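# Four arms unfold a folding crate and latch it

## Task

Unfold the collapsed crate lying on the floor so that each of its four sides stands vertical and every one of its four corner latches is engaged.

## Robot and tools

Robots: four identical i2rt Big YAM arms named arm1, arm2, arm3 and arm4. Each has six revolute joints, a two-finger gripper and a wrist camera (arm1_cam_wrist to arm4_cam_wrist). Two room cameras, cam_high and cam_low, are fixed in the room. The hand reaches roughly 1.0 m from the joint1 axis.

Frame: one shared scene frame, in metres, origin on the floor, +z up. Foot (base_link) poses, each facing along its own +x: arm1 x=-0.344 y=+0.564 z=+0.400 quat_wxyz=(+0.769, -0.004, +0.000, -0.639); arm2 x=-0.347 y=-0.575 z=+0.384 quat_wxyz=(+0.754, +0.000, +0.000, +0.657); arm3 x=+0.320 y=+0.573 z=+0.372 quat_wxyz=(+0.627, +0.001, -0.001, -0.779); arm4 x=+0.356 y=-0.566 z=+0.334 quat_wxyz=(+0.630, +0.000, +0.000, +0.777). So arm1 and arm3 sit on the +y side, arm2 and arm4 on the -y side. The hand point lies between the finger pads, about 1 cm short of the tips; the fingers point along the hand's +z and open along its y. The printed hand position may be off, more so at long reach.

move: one action for any subset of arms. Keys are arm1..arm4 plus cameras. Each arm's entry may hold:
- joints: absolute targets by name, in radians (gripper in metres). joint1_rad -2.879 to 2.879 (turns arm about foot, positive counter-clockwise seen from above, 0 = along foot's facing); joint2_rad 0 to 3.141 (shoulder, 0 = upper arm pointing back, positive raises then brings forward); joint3_rad 0 to 3.019 (elbow, 0 = folded, positive opens); joint4_rad -1.692 to 1.57 (hand pitch, positive tips fingers up); joint5_rad -1.57 to 1.57 (sideways swing, positive to arm's right); joint6_rad -2.094 to 2.094 (roll, positive clockwise viewed from behind the hand); gripper_m 0 to 0.093 (gap between fingertips). Done tolerances: ±0.045, ±0.14, ±0.09, ±0.055, ±0.03, ±0.035 rad, gripper ±0.003 m.
- target: one list of seven numbers per arm, [x, y, z, qw, qx, qy, qz], an absolute hand pose in the scene frame (metres, unit quaternion), in the same form as the printed hand line. The hand follows a straight line from its current hand_target toward it. Alongside target, joints may contain only gripper_m.
- speed: top speed of that straight path, 0.002 to 0.5 m/s, default 0.25; only allowed with target. Rotation is capped at twice that value in rad/s.
Example for one arm: {"target": [x, y, z, qw, qx, qy, qz], "speed": 0.25, "joints": {"gripper_m": v}}.
cameras: list of names, ["all"], or []; omitted means all for an empty call, none otherwise. Unknown keys or names make the call invalid; out-of-range values get it refused.
All motions start together. Hand paths in one action finish together, paced by the slowest, lasting 0.5 to 10 s; a whole action is capped at 15 s. Paths ignore obstacles and other arms. Each control step the commanded pose is clipped to within 100 mm and 20 degrees of the measured hand, then solved by damped IK (position favoured). Expect centimetre errors, lag, overshoot of speed near full stretch. Joint moves go at differing joint speeds, so the hand may sweep wide. An empty move returns full state, images and the scene number.

wait: seconds from 0 to 10; nothing new is commanded; cameras as in move.
zoom_image: camera name and region [x0, y0, x1, y1] in pixels of that camera's latest image (672x504, origin top-left), at most 504 wide and 504 high. Only cameras in the newest images can be zoomed.
read_manual: section "licences"; returns licence text only.
finished_scene: scene = the current scene's number. Irreversible; the crate must stay set up without the robots.

Reading results: the move line lists each arm given a motion with "done" or its worst status (e.g. "move: arm1 done; arm2 time_out"). joint_status and hand_status give how each motion ended. off_target: stopped short, may still push. time_out: ran out of time; the joint keeps a nearby target and keeps pushing; on_its_own lists such joints, and its "held at" values are targets, not readings. not_followed / "joint command not followed" / "pose unreachable": a safety check blocked the targets (self or arm-to-arm clearance); the gripper command still runs, and the arm may keep trying. Arms not named appear under "as last shown", with status "not commanded" and otherwise repeated lines. hand_target is the hand pose at the held joint targets. The pictures line gives image order; images can be slightly older than the state. Joint velocities are rad/s (gripper m/s); "within noise" means still. Joint torques, N m, in joint order, include gravity, carry offsets and noise, and numbers 3 and 4 wrap at ±28 N m. Gripper: closed on nothing reads 0.000 to 0.003; on a hard part it reads up to 0.005 narrower (or up to 0.002 wider) than the part; full force starts about 0.005 below first-contact reading. To release, command well above the reading. Per-finger force limit about 50 to 64 N.

Heat: pushing, holding loads or stretched poses warm motors. A MOTOR HOT line appears at 85 °C; at 100 °C an OVER-TEMPERATURE FAULT drops that arm for 30 to 60 s or more, and keys show "limit_stop_at_motor_heat" (resend targets afterwards). Relieve a stuck push by sending the joint its reported position.

Avoid: any firm contact between two robots, including one gripper closing on another's fingers (arm collisions can still happen despite the check, especially fingers, gripper housings and wrist cameras); hard hits on fixed or heavy things; dropping or releasing moving parts; letting parts fall far; prolonged hard pushing. Arms do not stop on contact. A refused call, or a stop during a move or wait, cancels the rest of that reply's move, wait and finished_scene calls. The scene keeps running while you deliberate; arms hold their last command.

Each tool is called after "Request:" by a JSON object that holds its "fn" and its "kwargs", one argument or row to a line.

## Session

Request:
{"fn": "move", "kwargs": {

}}

Scene clock: 0.00 s.
Joint torques (N m): no reading
Motor temperatures (°C): arm1=[27 28 28 28 23 23 25] | arm2=[24 25 23 25 28 27 25] | arm3=[26 24 27 24 26 24 27] | arm4=[25 26 26 31 26 25 27]
Heat: arm1: hottest joint2_rad 28 °C; arm2: hottest joint5_rad 28 °C; arm3: hottest joint3_rad 27 °C; arm4: hottest joint4_rad 31 °C.
Joint velocities: within noise
arm1.joint_positions: joint1_rad=-0.585 joint2_rad=+0.467 joint3_rad=+1.640 joint4_rad=-1.554 joint5_rad=+0.191 joint6_rad=-0.040 gripper_m=+0.09396
arm1.joint_status: not commanded
arm1.hand: x=-0.4062 y=+0.4986 z=+1.0234 quat_wxyz=(-0.233, -0.706, -0.424, +0.517) (m; scene frame)
arm1.hand_target: x=-0.4048 y=+0.5020 z=+1.0297 quat_wxyz=(-0.238, -0.702, -0.420, +0.523) (m; scene frame)
arm1.hand_status: not commanded
arm2.joint_positions: joint1_rad=+0.742 joint2_rad=+0.378 joint3_rad=+1.702 joint4_rad=-1.262 joint5_rad=-0.142 joint6_rad=-0.320 gripper_m=+0.09396
arm2.joint_status: not commanded
arm2.hand: x=-0.3865 y=-0.5610 z=+1.1031 quat_wxyz=(-0.397, +0.664, -0.167, -0.611) (m; scene frame)
arm2.hand_target: x=-0.3859 y=-0.5619 z=+1.1085 quat_wxyz=(-0.399, +0.660, -0.165, -0.614) (m; scene frame)
arm2.hand_status: not commanded
arm3.joint_positions: joint1_rad=+0.368 joint2_rad=+0.508 joint3_rad=+1.375 joint4_rad=-1.360 joint5_rad=-0.070 joint6_rad=+0.635 gripper_m=+0.09396
arm3.joint_status: not commanded
arm3.hand: x=+0.3593 y=+0.3880 z=+0.9196 quat_wxyz=(-0.486, -0.725, -0.459, +0.167) (m; scene frame)
arm3.hand_target: x=+0.3588 y=+0.3913 z=+0.9281 quat_wxyz=(-0.494, -0.720, -0.456, +0.170) (m; scene frame)
arm3.hand_status: not commanded
arm4.joint_positions: joint1_rad=+0.790 joint2_rad=+0.548 joint3_rad=+1.366 joint4_rad=-1.267 joint5_rad=+0.241 joint6_rad=-0.097 gripper_m=+0.09396
arm4.joint_status: not commanded
arm4.hand: x=+0.1989 y=-0.4149 z=+0.8936 quat_wxyz=(-0.270, +0.802, -0.260, -0.465) (m; scene frame)
arm4.hand_target: x=+0.2019 y=-0.4169 z=+0.9028 quat_wxyz=(-0.272, +0.796, -0.260, -0.474) (m; scene frame)
arm4.hand_status: not commanded
pictures: arm1_cam_wrist, arm2_cam_wrist, arm3_cam_wrist, arm4_cam_wrist, cam_high, cam_low

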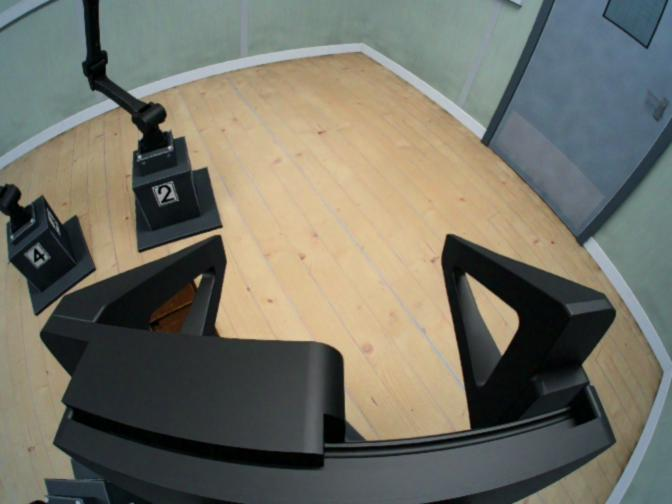

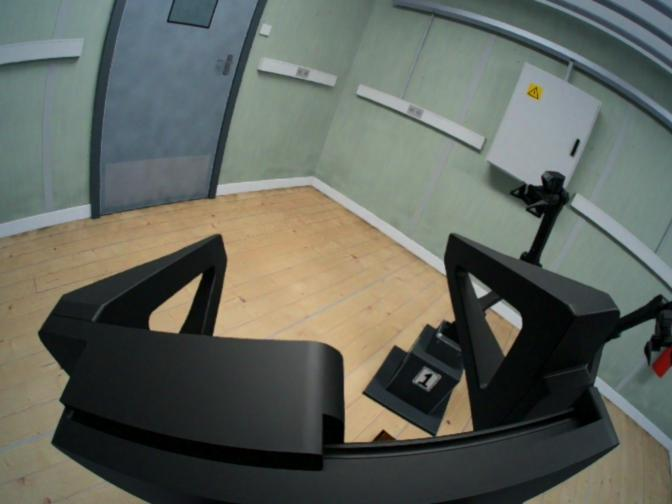

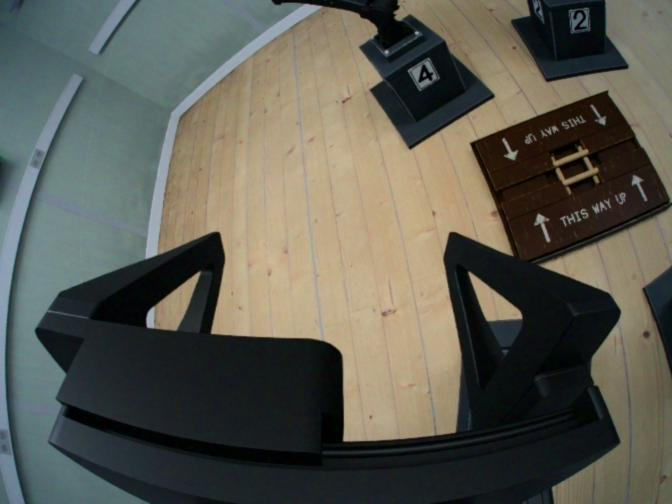

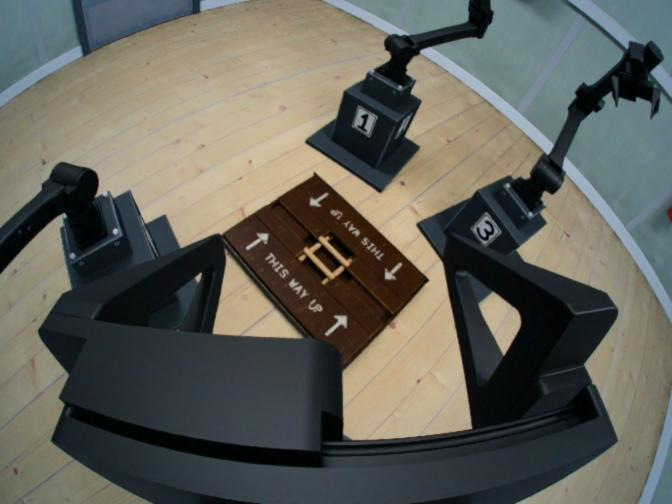

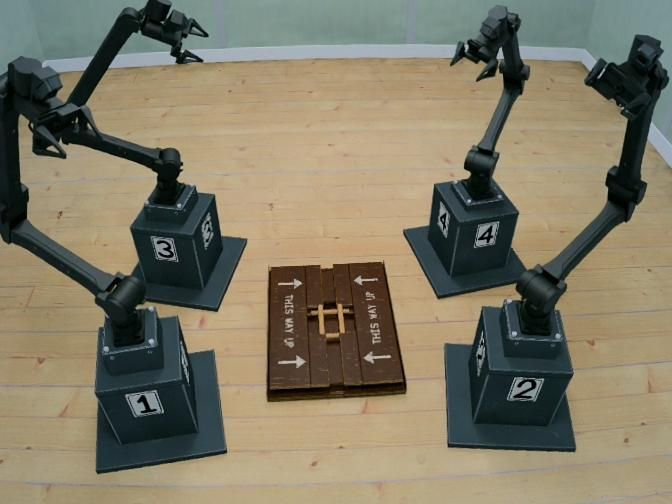

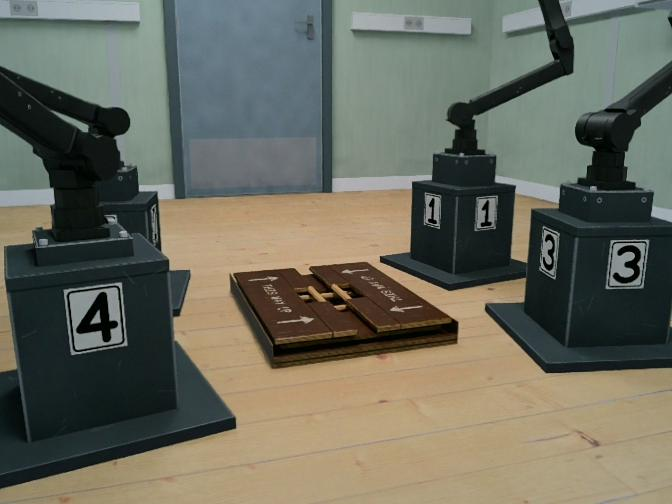

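Request:
{"fn": "zoom_image", "kwargs": {
  "camera": "cam_high",
  "region": [250, 250, 420, 410]
}}

Request:
{"fn": "zoom_image", "kwargs": {
  "camera": "cam_low",
  "region": [210, 240, 480, 380]
}}

Request:
{"fn": "zoom_image", "kwargs": {
  "camera": "arm4_cam_wrist",
  "region": [210, 160, 440, 380]
}}

Request:
{"fn": "zoom_image", "kwargs": {
  "camera": "arm3_cam_wrist",
  "region": [450, 80, 672, 280]
}}

Scaled by 2.965 from the camera's 672x504 image, which has a finer 960x720 frame.

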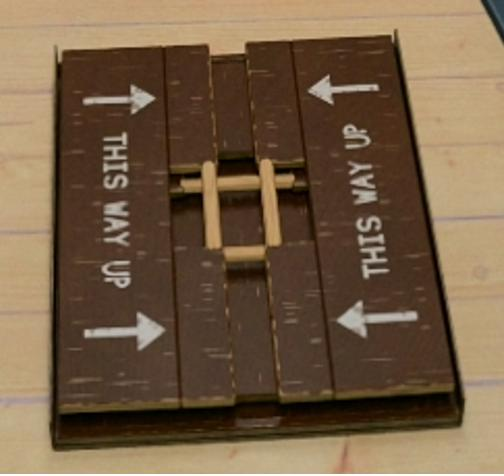

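Scaled by 1.867 from the camera's 672x504 image, which has a finer 960x720 frame.

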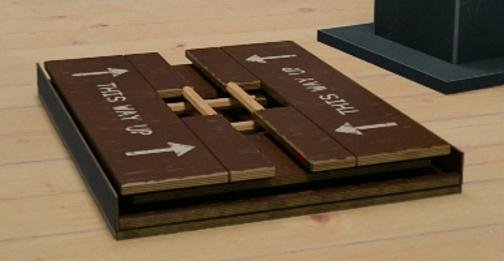

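Scaled by 2.191 from the camera's 672x504 image, which has a finer 960x720 frame.

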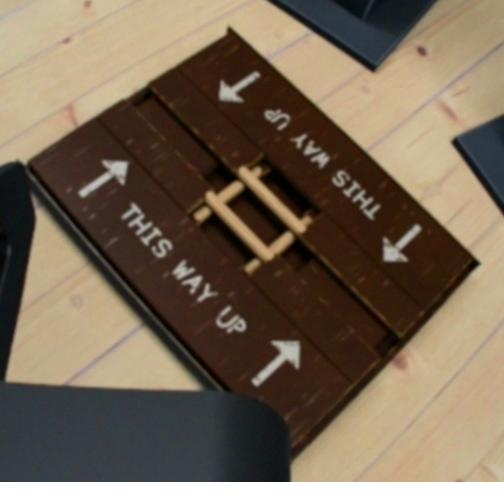

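Scaled by 2.270 from the camera's 672x504 image, which has a finer 960x720 frame.

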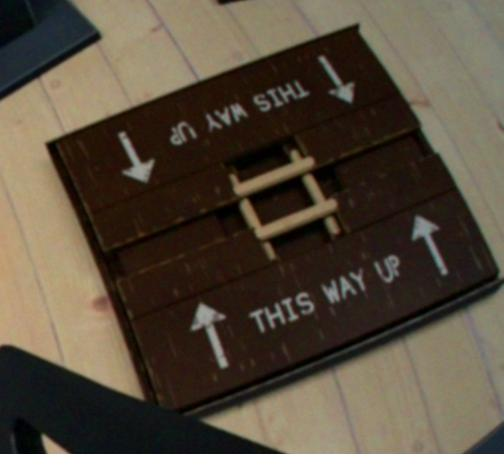

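Request:
{"fn": "move", "kwargs": {
  "arm1": {"joints":{"joint1_rad":0.3,"joint2_rad":1.525,"joint3_rad":1.089,"joint4_rad":-1.134,"joint5_rad":0,"joint6_rad":0}},
  "arm2": {"joints":{"joint1_rad":-0.342,"joint2_rad":1.525,"joint3_rad":1.089,"joint4_rad":-1.134,"joint5_rad":0,"joint6_rad":0}},
  "arm3": {"joints":{"joint1_rad":-0.22,"joint2_rad":1.525,"joint3_rad":1.089,"joint4_rad":-1.134,"joint5_rad":0,"joint6_rad":0}},
  "arm4": {"joints":{"joint1_rad":0.293,"joint2_rad":1.525,"joint3_rad":1.089,"joint4_rad":-1.134,"joint5_rad":0,"joint6_rad":0}},
  "cameras": ["all"]
}}

Scene clock: 19.60 s.
Joint torques (N m): arm1=[-0.09 -13.8 8.49 0.8 0.19 0.2] | arm2=[0.21 -13.16 8.05 0.21 0.02 0.06] | arm3=[-1.14 -10.52 6.02 0.8 0.16 -0.06] | arm4=[1.2 -11.28 8.77 0.28 -0.15 0.29]
Motor temperatures (°C): arm1=[27 28 29 28 23 23 25] | arm2=[24 26 24 25 28 27 25] | arm3=[26 24 28 24 26 23 27] | arm4=[25 26 28 31 26 25 27]
Heat: arm1: hottest joint3_rad 29 °C; arm2: hottest joint5_rad 28 °C; arm3: hottest joint3_rad 28 °C; arm4: hottest joint4_rad 31 °C.
move: arm1 done; arm2 done; arm3 done; arm4 done
Joint velocities: within noise
arm1.joint_positions: joint1_rad=+0.307 joint2_rad=+1.527 joint3_rad=+1.074 joint4_rad=-1.141 joint5_rad=-0.001 joint6_rad=-0.014 gripper_m=+0.09397
arm1.joint_status: all done
arm1.hand: x=-0.1498 y=+0.2029 z=+0.4978 quat_wxyz=(+0.011, -0.508, -0.861, -0.003) (m; scene frame)
arm1.hand_target: x=-0.1455 y=+0.1966 z=+0.4988 quat_wxyz=(+0.006, -0.513, -0.859, +0.001) (m; scene frame)
arm1.hand_status: not commanded
arm2.joint_positions: joint1_rad=-0.333 joint2_rad=+1.531 joint3_rad=+1.067 joint4_rad=-1.131 joint5_rad=+0.008 joint6_rad=+0.001 gripper_m=+0.09395
arm2.joint_status: all done
arm2.hand: x=-0.1595 y=-0.2103 z=+0.4769 quat_wxyz=(+0.008, +0.523, -0.852, +0.010) (m; scene frame)
arm2.hand_target: x=-0.1552 y=-0.2028 z=+0.4825 quat_wxyz=(+0.002, +0.519, -0.855, +0.006) (m; scene frame)
arm2.hand_status: not commanded
arm3.joint_positions: joint1_rad=-0.224 joint2_rad=+1.521 joint3_rad=+1.098 joint4_rad=-1.144 joint5_rad=-0.001 joint6_rad=+0.010 gripper_m=+0.09397
arm3.joint_status: all done
arm3.hand: x=+0.1413 y=+0.1936 z=+0.4783 quat_wxyz=(-0.002, -0.847, -0.532, +0.000) (m; scene frame)
arm3.hand_target: x=+0.1398 y=+0.1960 z=+0.4687 quat_wxyz=(+0.002, -0.846, -0.534, -0.006) (m; scene frame)
arm3.hand_status: not commanded
arm4.joint_positions: joint1_rad=+0.289 joint2_rad=+1.524 joint3_rad=+1.093 joint4_rad=-1.140 joint5_rad=+0.002 joint6_rad=-0.008 gripper_m=+0.09395
arm4.joint_status: all done
arm4.hand: x=+0.1570 y=-0.1974 z=+0.4390 quat_wxyz=(-0.001, +0.861, -0.508, +0.000) (m; scene frame)
arm4.hand_target: x=+0.1573 y=-0.1973 z=+0.4328 quat_wxyz=(+0.002, +0.856, -0.516, +0.003) (m; scene frame)
arm4.hand_status: not commanded
pictures: arm1_cam_wrist, arm2_cam_wrist, arm3_cam_wrist, arm4_cam_wrist, cam_high, cam_low

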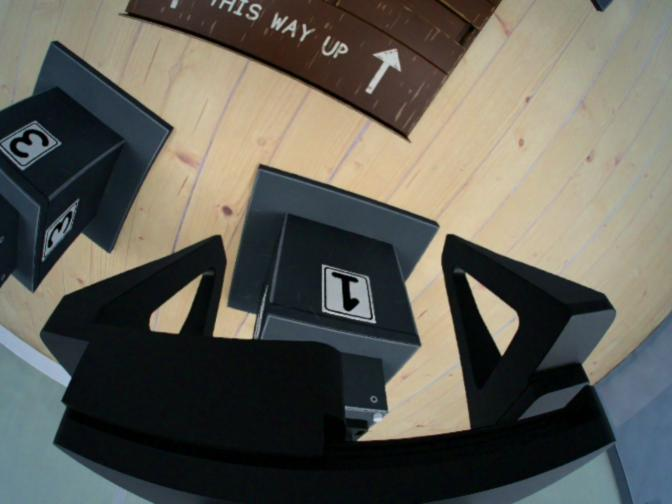

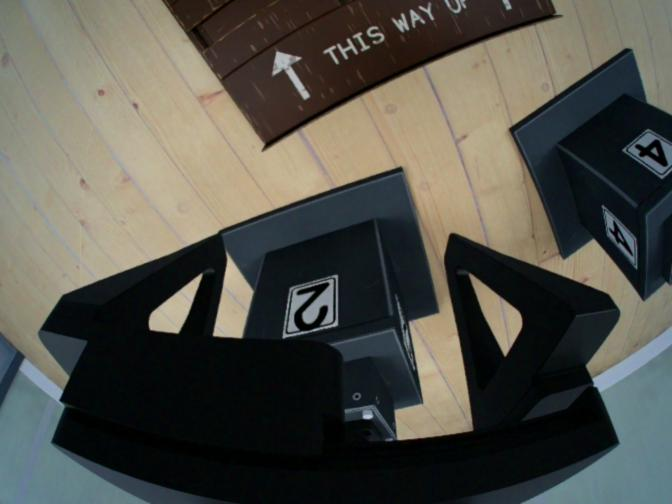

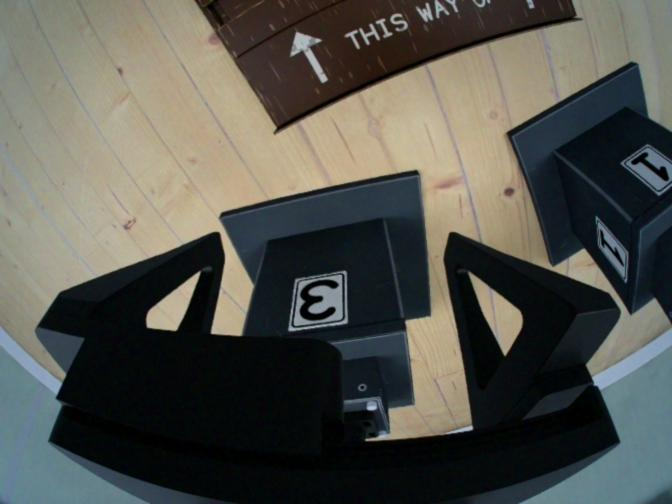

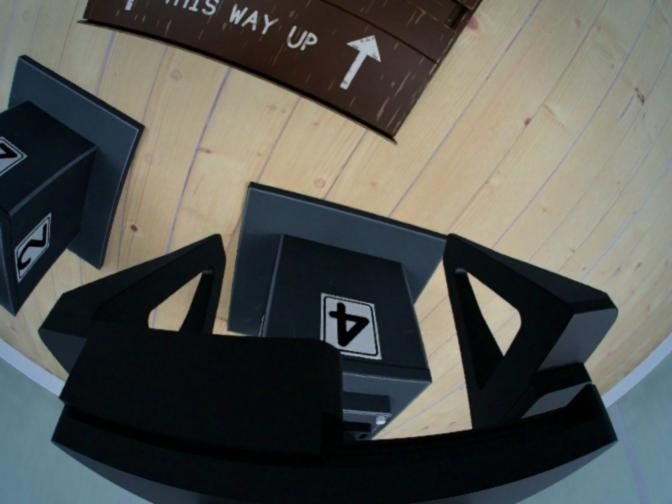

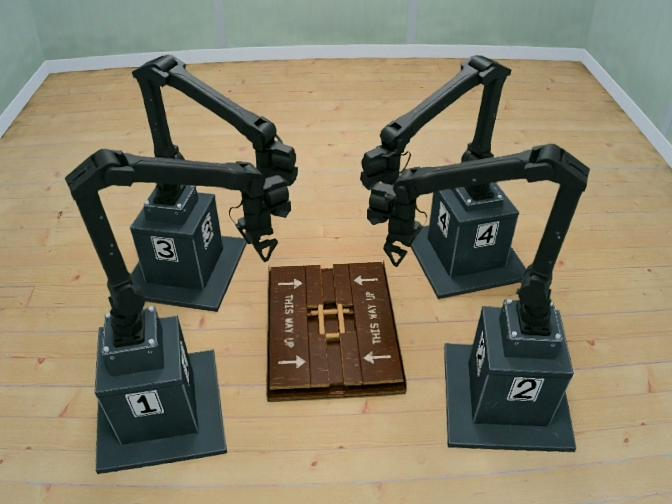

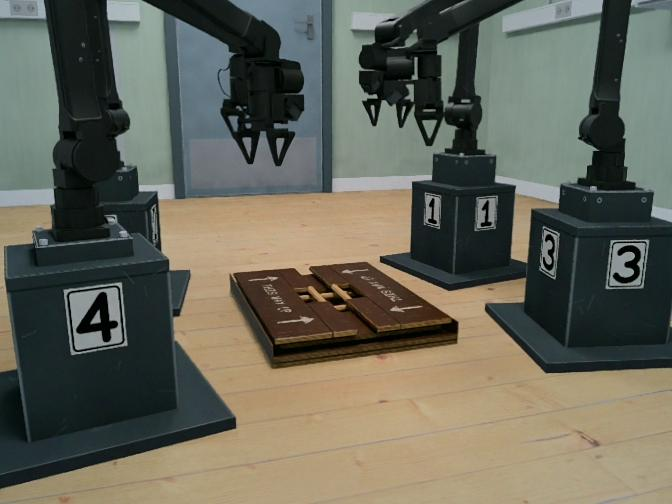

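Request:
{"fn": "move", "kwargs": {
  "arm1": {"joints":{"joint4_rad":-0.45}},
  "arm4": {"joints":{"joint4_rad":-0.45}},
  "cameras": ["arm1_cam_wrist","arm4_cam_wrist","cam_high"]
}}

Request:
{"fn": "zoom_image", "kwargs": {
  "camera": "arm4_cam_wrist",
  "region": [0, 0, 504, 300]
}}

Request:
{"fn": "zoom_image", "kwargs": {
  "camera": "arm1_cam_wrist",
  "region": [0, 0, 504, 300]
}}

Scene clock: 25.07 s.
Joint torques (N m): arm1=[-0.38 -14.92 9.47 2.5 0.15 0.19] | arm2=[-0.21 -12.92 8.03 0.21 0.02 0.06] | arm3=[-0.97 -10.7 5.93 0.77 0.17 -0.04] | arm4=[1.67 -12.63 9.94 1.91 -0.15 0.29]
Motor temperatures (°C): arm1=[27 28 29 28 23 23 25] | arm2=[24 26 24 25 28 27 25] | arm3=[26 24 28 24 26 23 27] | arm4=[25 26 29 31 26 25 27]
Heat: arm1: hottest joint3_rad 29 °C; arm2: hottest joint5_rad 28 °C; arm3: hottest joint3_rad 28 °C; arm4: hottest joint4_rad 31 °C.
move: arm1 done; arm4 done
Joint velocities: within noise
arm1.joint_positions: joint1_rad=+0.307 joint2_rad=+1.527 joint3_rad=+1.074 joint4_rad=-0.466 joint5_rad=-0.001 joint6_rad=-0.014 gripper_m=+0.09397
arm1.joint_status: all done
arm1.hand: x=-0.0757 y=+0.0654 z=+0.5488 quat_wxyz=(-0.273, -0.480, -0.817, +0.170) (m; scene frame)
arm1.hand_target: x=-0.0707 y=+0.0586 z=+0.5530 quat_wxyz=(-0.282, -0.483, -0.811, +0.173) (m; scene frame)
arm1.hand_status: not commanded
arm2.joint_positions: joint1_rad=-0.332 joint2_rad=+1.531 joint3_rad=+1.067 joint4_rad=-1.131 joint5_rad=+0.008 joint6_rad=+0.001 gripper_m=+0.09395
arm2.joint_status: not commanded
arm2.hand: x=-0.1601 y=-0.2100 z=+0.4769 quat_wxyz=(+0.008, +0.524, -0.852, +0.010) (m; scene frame)
arm2.hand_target: x=-0.1557 y=-0.2025 z=+0.4825 quat_wxyz=(+0.002, +0.520, -0.854, +0.006) (m; scene frame)
arm2.hand_status: not commanded
arm3: as last shown
arm4.joint_positions: joint1_rad=+0.284 joint2_rad=+1.524 joint3_rad=+1.093 joint4_rad=-0.466 joint5_rad=+0.002 joint6_rad=-0.008 gripper_m=+0.09395
arm4.joint_status: all done
arm4.hand: x=+0.0857 y=-0.0601 z=+0.4932 quat_wxyz=(-0.172, +0.812, -0.482, -0.283) (m; scene frame)
arm4.hand_target: x=+0.0853 y=-0.0584 z=+0.4867 quat_wxyz=(-0.168, +0.807, -0.489, -0.284) (m; scene frame)
arm4.hand_status: not commanded
pictures: arm1_cam_wrist, arm4_cam_wrist, cam_high

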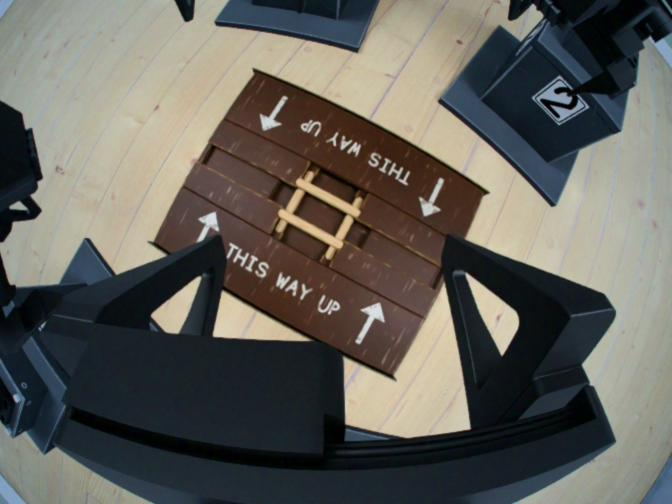

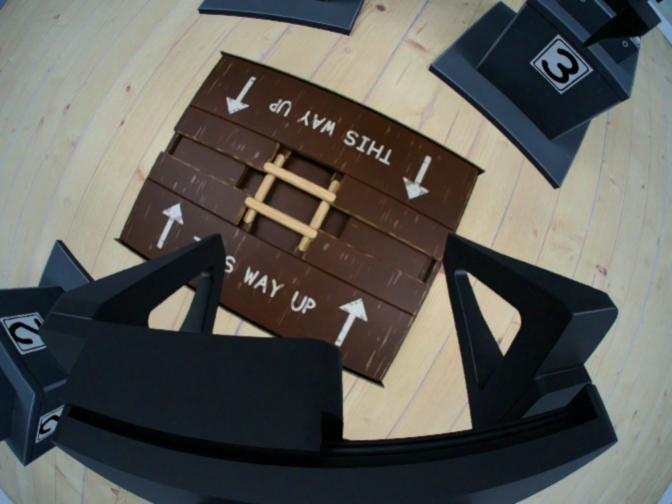

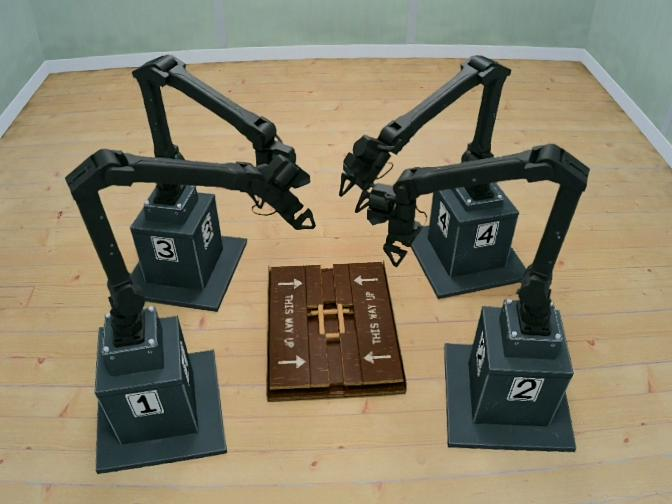

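Scaled by 1.000.

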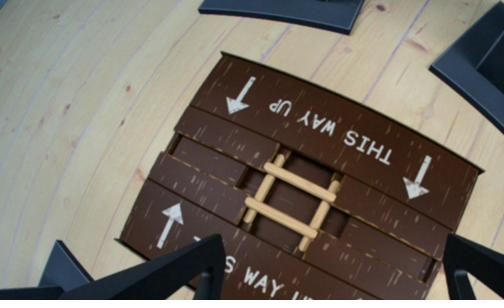

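Scaled by 1.000.

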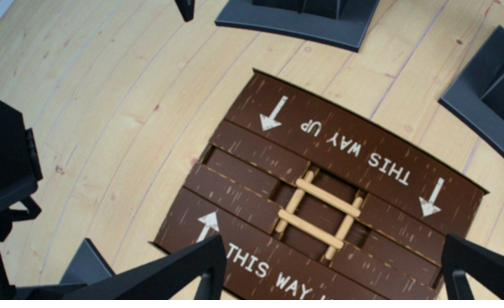

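Request:
{"fn": "move", "kwargs": {
  "arm4": {"joints":{"joint4_rad":-1.134}}
}}

Request:
{"fn": "move", "kwargs": {
  "arm1": {"joints":{"joint1_rad":0.349,"joint2_rad":2.124,"joint3_rad":1.138,"joint4_rad":0.066}},
  "cameras": ["arm1_cam_wrist","cam_high"]
}}

Request:
{"fn": "zoom_image", "kwargs": {
  "camera": "arm1_cam_wrist",
  "region": [100, 0, 560, 400]
}}

Scene clock: 35.50 s.
Joint torques (N m): arm1=[-0.56 -15.27 9.39 2.48 0.19 0.23] | arm2=[-0.21 -12.86 8.05 0.18 0.02 0.06] | arm3=[-1.14 -10.93 6.08 0.83 0.17 -0.05] | arm4=[1.61 -11.34 8.85 -0.43 -0.15 0.29]
Motor temperatures (°C): arm1=[27 29 31 28 23 23 25] | arm2=[24 26 25 25 28 26 25] | arm3=[26 24 29 24 26 23 27] | arm4=[25 26 29 31 26 25 27]
Heat: arm1: hottest joint3_rad 31 °C; arm2: hottest joint5_rad 28 °C; arm3: hottest joint3_rad 29 °C; arm4: hottest joint4_rad 31 °C.
move: arm4 done
Joint velocities: within noise
arm1, arm2, arm3: as last shown
arm4.joint_positions: joint1_rad=+0.284 joint2_rad=+1.524 joint3_rad=+1.093 joint4_rad=-1.124 joint5_rad=+0.002 joint6_rad=-0.008 gripper_m=+0.09395
arm4.joint_status: all done
arm4.hand: x=+0.1569 y=-0.1931 z=+0.4391 quat_wxyz=(-0.005, +0.860, -0.510, -0.006) (m; scene frame)
arm4.hand_target: x=+0.1592 y=-0.1968 z=+0.4328 quat_wxyz=(+0.002, +0.855, -0.518, +0.004) (m; scene frame)
arm4.hand_status: not commanded
pictures: none

Scene clock: 36.97 s.
Joint torques (N m): arm1=[0.09 -21.95 7.2 2.36 0.16 0.23] | arm2=[-0.15 -12.92 8.05 0.2 0.02 0.06] | arm3=[-1.32 -10.99 6.02 0.77 0.14 -0.08] | arm4=[1.67 -11.34 8.87 -0.44 -0.15 0.29]
Motor temperatures (°C): arm1=[27 29 31 28 23 23 25] | arm2=[24 26 25 25 28 26 25] | arm3=[26 24 29 24 26 23 27] | arm4=[25 26 29 31 26 25 27]
Heat: arm1: hottest joint3_rad 31 °C; arm2: hottest joint5_rad 28 °C; arm3: hottest joint3_rad 29 °C; arm4: hottest joint4_rad 31 °C.
move: arm1 done
Joint velocities: within noise
arm1.joint_positions: joint1_rad=+0.344 joint2_rad=+2.133 joint3_rad=+1.111 joint4_rad=+0.051 joint5_rad=-0.001 joint6_rad=-0.014 gripper_m=+0.09397
arm1.joint_status: all done
arm1.hand: x=-0.0321 y=+0.0280 z=+0.2853 quat_wxyz=(-0.254, -0.469, -0.832, +0.152) (m; scene frame)
arm1.hand_target: x=-0.0190 y=+0.0127 z=+0.3022 quat_wxyz=(-0.277, -0.468, -0.824, +0.162) (m; scene frame)
arm1.hand_status: not commanded
arm2, arm3, arm4: as last shown
pictures: arm1_cam_wrist, cam_high

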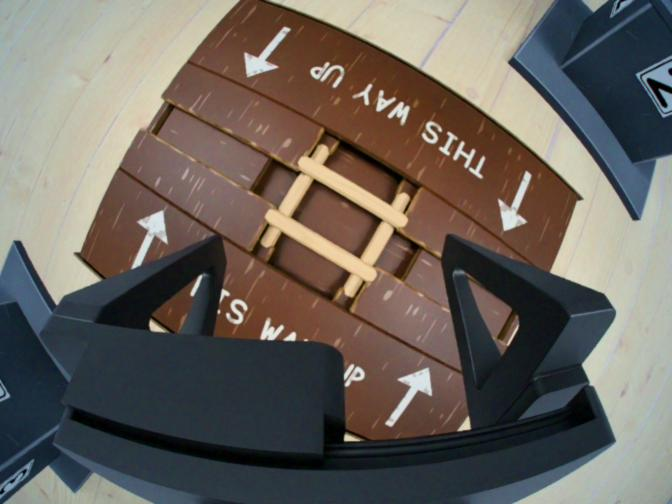

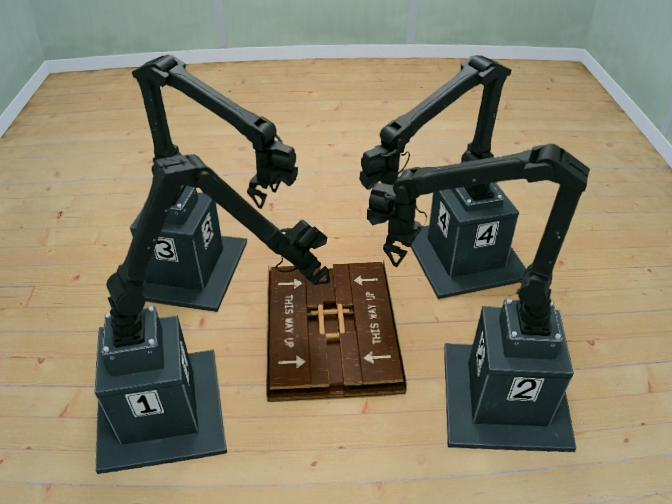

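Scaled by 1.096 from the camera's 672x504 image, which has a finer 960x720 frame.

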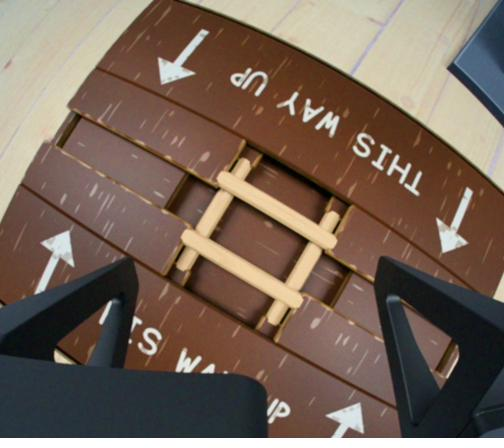

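Request:
{"fn": "move", "kwargs": {
  "arm1": {"target":[-0.03,0.03,0.2,0,0,1,0],"speed":0.15,"joints":{"gripper_m":0.06}},
  "cameras": ["arm1_cam_wrist","cam_high","cam_low"]
}}

Request:
{"fn": "zoom_image", "kwargs": {
  "camera": "arm1_cam_wrist",
  "region": [100, 50, 560, 450]
}}

Scene clock: 56.87 s.
Joint torques (N m): arm1=[0.62 -22.77 8.57 0.25 0.1 -0.03] | arm2=[-0.21 -12.86 8.05 0.21 0.02 0.06] | arm3=[-1.03 -10.4 6 0.9 0.16 -0.04] | arm4=[1.61 -11.34 8.87 -0.44 -0.15 0.29]
Motor temperatures (°C): arm1=[27 29 31 28 23 23 25] | arm2=[24 26 26 25 28 26 25] | arm3=[26 25 30 24 26 23 27] | arm4=[25 26 30 31 26 25 27]
Heat: arm1: hottest joint3_rad 31 °C; arm2: hottest joint5_rad 28 °C; arm3: hottest joint3_rad 30 °C; arm4: hottest joint4_rad 31 °C.
move: arm1 off_target
Joint velocities: within noise
arm1.joint_positions: joint1_rad=+0.338 joint2_rad=+2.418 joint3_rad=+1.588 joint4_rad=-0.756 joint5_rad=-0.006 joint6_rad=-1.014 gripper_m=+0.06006
arm1.joint_status: all done
arm1.hand: x=-0.0431 y=+0.0398 z=+0.2017 quat_wxyz=(+0.004, -0.017, -1.000, -0.005) (m; scene frame)
arm1.hand_target: x=-0.0312 y=+0.0305 z=+0.2017 quat_wxyz=(+0.001, -0.005, -1.000, +0.002) (m; scene frame)
arm1.hand_status: off_target (0.016 m and 2.1 deg from the pose sent, 0.085 m and 67.3 deg at the start)
arm2, arm3, arm4: as last shown
pictures: arm1_cam_wrist, cam_high, cam_low

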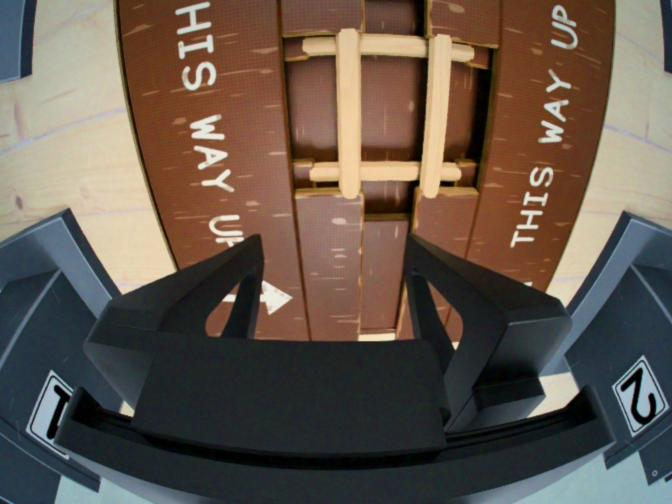

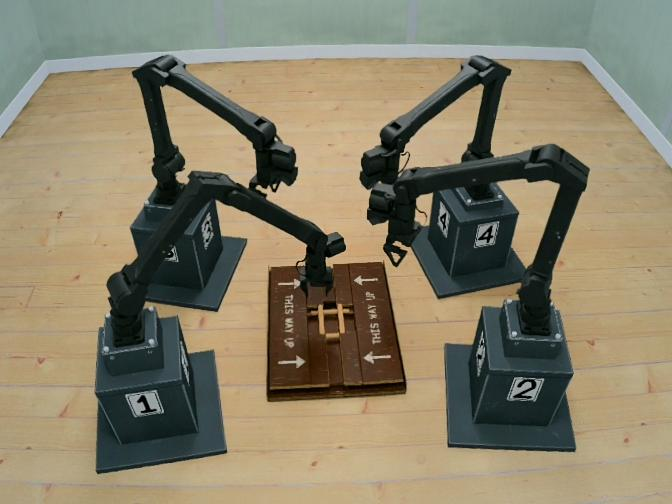

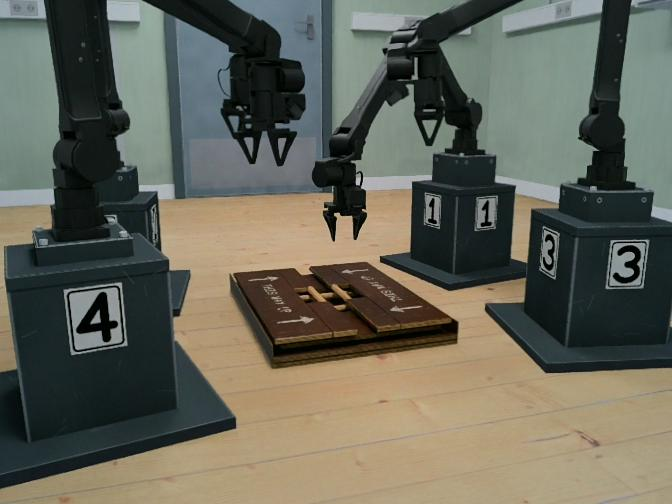

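Scaled by 1.096 from the camera's 672x504 image, which has a finer 960x720 frame.

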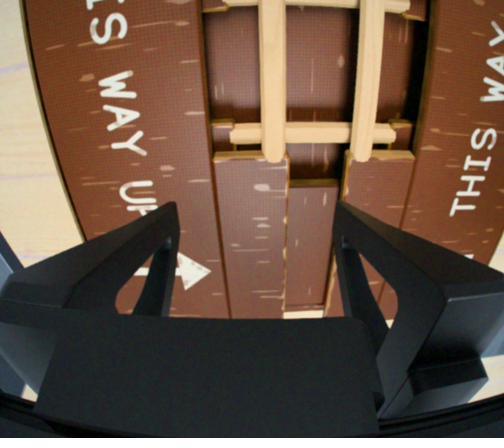

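Request:
{"fn": "move", "kwargs": {
  "arm1": {"target":[0.007,0.021,0.11,0,0,1,0],"speed":0.15,"joints":{"gripper_m":0.045}},
  "cameras": ["arm1_cam_wrist","cam_high","cam_low"]
}}

Request:
{"fn": "zoom_image", "kwargs": {
  "camera": "arm1_cam_wrist",
  "region": [150, 50, 550, 400]
}}

Request:
{"fn": "zoom_image", "kwargs": {
  "camera": "cam_low",
  "region": [220, 150, 480, 380]
}}

Scene clock: 64.50 s.
Joint torques (N m): arm1=[0.85 -24.82 8.24 0.59 0.02 0.2] | arm2=[-0.21 -12.86 8.05 0.2 0.02 0.06] | arm3=[-1.61 -10.46 5.94 0.75 0.16 -0.06] | arm4=[1.61 -11.34 8.85 -0.43 -0.15 0.29]
Motor temperatures (°C): arm1=[27 29 31 28 23 23 25] | arm2=[24 26 26 25 28 26 25] | arm3=[26 25 30 24 26 23 27] | arm4=[25 26 30 31 26 25 27]
Heat: arm1: hottest joint3_rad 31 °C; arm2: hottest joint5_rad 28 °C; arm3: hottest joint3_rad 30 °C; arm4: hottest joint4_rad 31 °C.
move: arm1 off_target
Joint velocities: within noise
arm1.joint_positions: joint1_rad=+0.387 joint2_rad=+2.659 joint3_rad=+1.793 joint4_rad=-0.733 joint5_rad=-0.006 joint6_rad=-1.014 gripper_m=+0.04506
arm1.joint_status: all done
arm1.hand: x=-0.0048 y=+0.0337 z=+0.1085 quat_wxyz=(+0.008, +0.007, -1.000, -0.010) (m; scene frame)
arm1.hand_target: x=+0.0058 y=+0.0225 z=+0.1094 quat_wxyz=(+0.001, +0.002, -1.000, +0.000) (m; scene frame)
arm1.hand_status: off_target (0.017 m and 1.7 deg from the pose sent, 0.106 m and 2.1 deg at the start)
arm2, arm3, arm4: as last shown
pictures: arm1_cam_wrist, cam_high, cam_low

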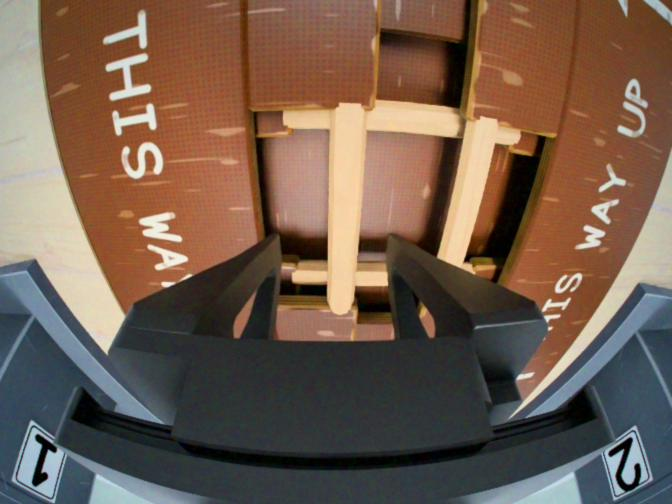

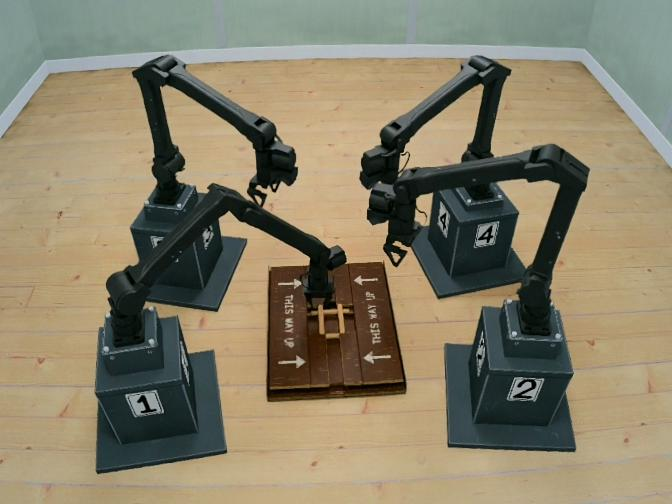

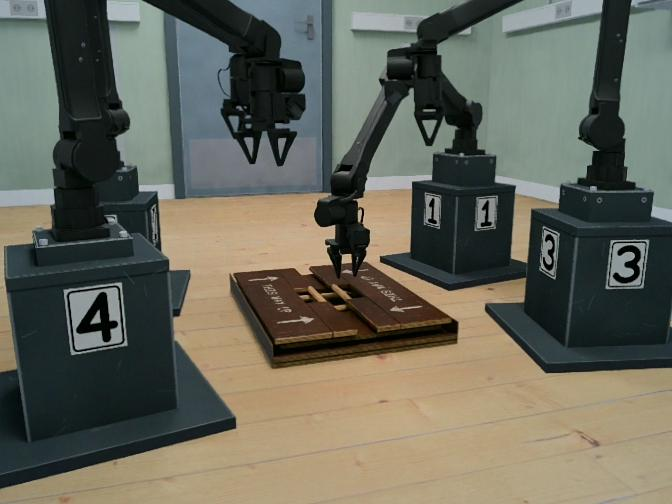

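Scaled by 1.260 from the camera's 672x504 image, which has a finer 960x720 frame.

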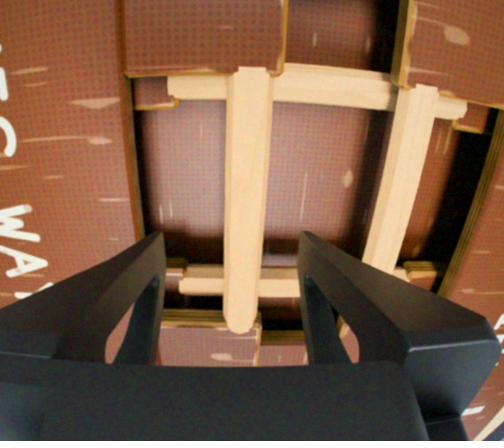

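Scaled by 1.938 from the camera's 672x504 image, which has a finer 960x720 frame.

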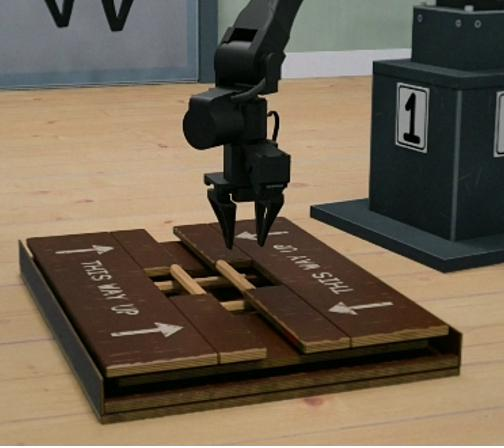

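Request:
{"fn": "move", "kwargs": {
  "arm1": {"target":[0.007,0.016,0.055,0,0,1,0],"speed":0.1},
  "cameras": ["arm1_cam_wrist","cam_low"]
}}

Request:
{"fn": "zoom_image", "kwargs": {
  "camera": "arm1_cam_wrist",
  "region": [150, 50, 550, 400]
}}

Request:
{"fn": "zoom_image", "kwargs": {
  "camera": "cam_low",
  "region": [280, 200, 420, 340]
}}

Scene clock: 67.83 s.
Joint torques (N m): arm1=[-0.91 -25.41 7.99 0.9 -0.01 0.19] | arm2=[-0.15 -12.86 8.05 0.21 0.02 0.06] | arm3=[-1.08 -10.34 6.05 0.95 0.13 -0.04] | arm4=[1.61 -11.28 8.87 -0.43 -0.15 0.29]
Motor temperatures (°C): arm1=[27 30 31 28 23 23 25] | arm2=[24 26 26 25 28 26 25] | arm3=[26 25 30 24 26 23 27] | arm4=[25 26 30 31 26 25 27]
Heat: arm1: hottest joint3_rad 31 °C; arm2: hottest joint5_rad 28 °C; arm3: hottest joint3_rad 30 °C; arm4: hottest joint4_rad 31 °C.
move: arm1 off_target
Joint velocities: within noise
arm1.joint_positions: joint1_rad=+0.387 joint2_rad=+2.791 joint3_rad=+1.901 joint4_rad=-0.713 joint5_rad=-0.006 joint6_rad=-1.014 gripper_m=+0.04506
arm1.joint_status: not commanded
arm1.hand: x=-0.0031 y=+0.0303 z=+0.0533 quat_wxyz=(+0.009, +0.007, -1.000, -0.012) (m; scene frame)
arm1.hand_target: x=+0.0066 y=+0.0167 z=+0.0555 quat_wxyz=(+0.000, +0.001, -1.000, +0.001) (m; scene frame)
arm1.hand_status: off_target (0.018 m and 2.0 deg from the pose sent, 0.058 m and 1.7 deg at the start)
arm2, arm3, arm4: as last shown
pictures: arm1_cam_wrist, cam_low

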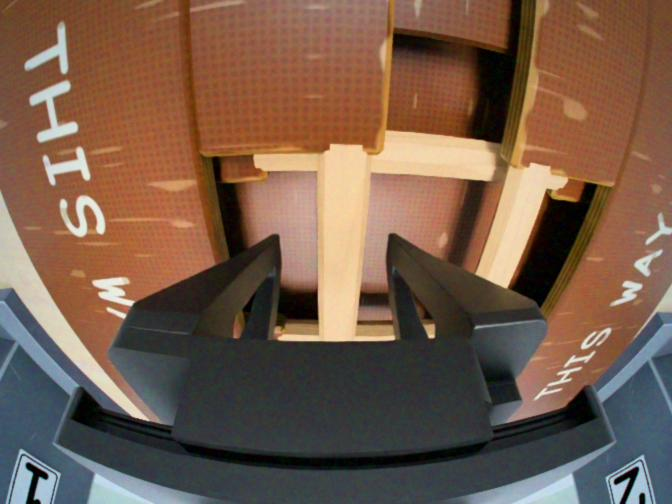

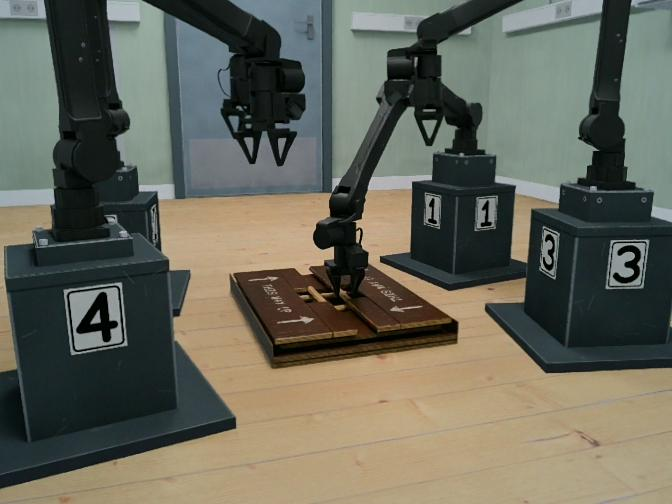

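Scaled by 1.260 from the camera's 672x504 image, which has a finer 960x720 frame.

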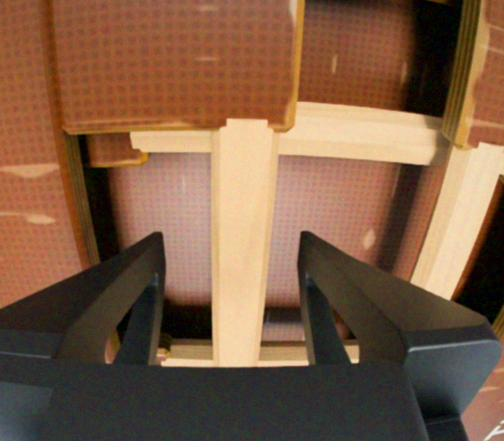

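Scaled by 3.600 from the camera's 672x504 image, which has a finer 960x720 frame.

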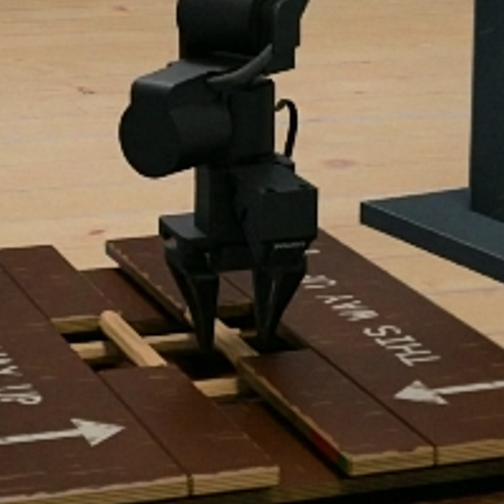

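Request:
{"fn": "move", "kwargs": {
  "arm1": {"target":[0.007,0.013,0.041,0,0,1,0],"speed":0.06},
  "cameras": ["arm1_cam_wrist","cam_low"]
}}

Request:
{"fn": "zoom_image", "kwargs": {
  "camera": "arm1_cam_wrist",
  "region": [150, 50, 550, 400]
}}

Request:
{"fn": "zoom_image", "kwargs": {
  "camera": "cam_low",
  "region": [280, 200, 420, 340]
}}

Scene clock: 70.87 s.
Joint torques (N m): arm1=[0.09 -25.23 8.29 0.5 -0.05 0.19] | arm2=[-0.21 -12.86 8.05 0.21 0.02 0.06] | arm3=[-1.32 -10.81 6.01 0.76 0.15 -0.02] | arm4=[1.61 -11.34 8.85 -0.43 -0.15 0.29]
Motor temperatures (°C): arm1=[27 30 31 28 23 23 25] | arm2=[24 26 26 25 28 26 25] | arm3=[26 25 30 24 26 23 27] | arm4=[25 26 30 31 26 25 27]
Heat: arm1: hottest joint3_rad 31 °C; arm2: hottest joint5_rad 28 °C; arm3: hottest joint3_rad 30 °C; arm4: hottest joint4_rad 31 °C.
move: arm1 off_target
Joint velocities: within noise
arm1.joint_positions: joint1_rad=+0.387 joint2_rad=+2.824 joint3_rad=+1.939 joint4_rad=-0.713 joint5_rad=-0.007 joint6_rad=-1.014 gripper_m=+0.04506
arm1.joint_status: not commanded
arm1.hand: x=-0.0005 y=+0.0265 z=+0.0415 quat_wxyz=(+0.007, +0.007, -1.000, -0.011) (m; scene frame)
arm1.hand_target: x=+0.0068 y=+0.0138 z=+0.0409 quat_wxyz=(-0.001, +0.000, -1.000, +0.000) (m; scene frame)
arm1.hand_status: off_target (0.015 m and 1.7 deg from the pose sent, 0.023 m and 2.0 deg at the start)
arm2, arm3, arm4: as last shown
pictures: arm1_cam_wrist, cam_low

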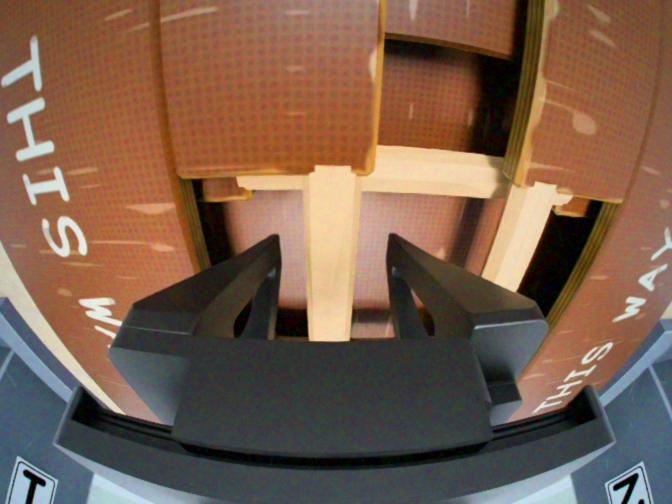

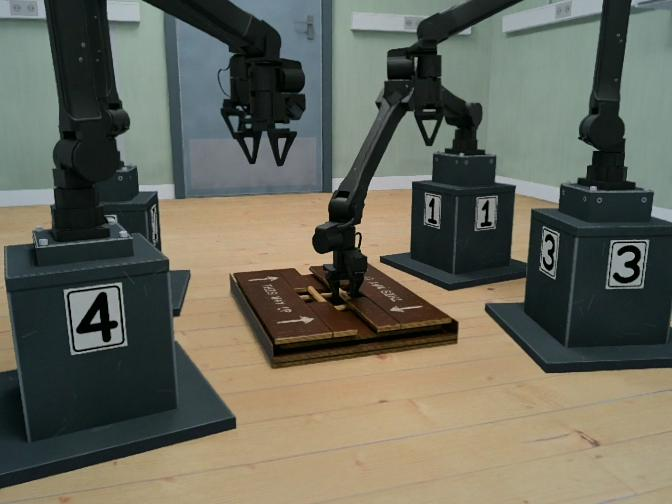

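Scaled by 1.260 from the camera's 672x504 image, which has a finer 960x720 frame.

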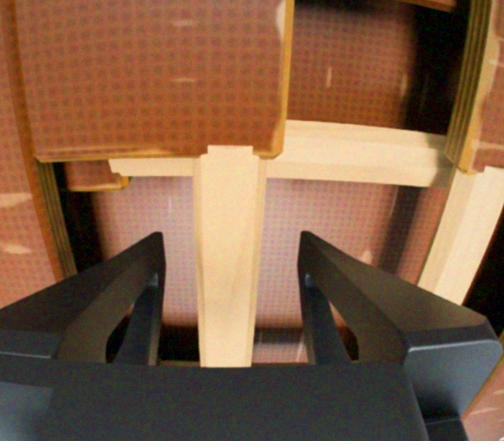

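Scaled by 3.600 from the camera's 672x504 image, which has a finer 960x720 frame.

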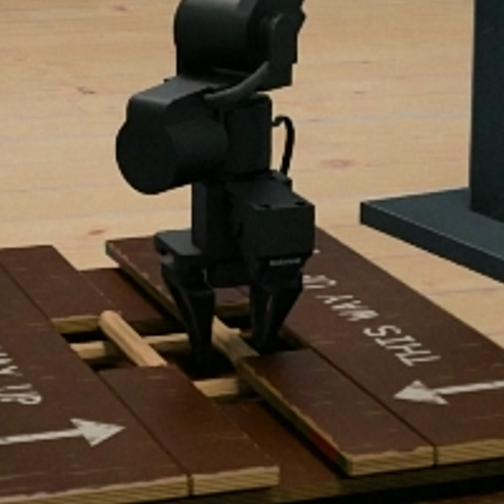

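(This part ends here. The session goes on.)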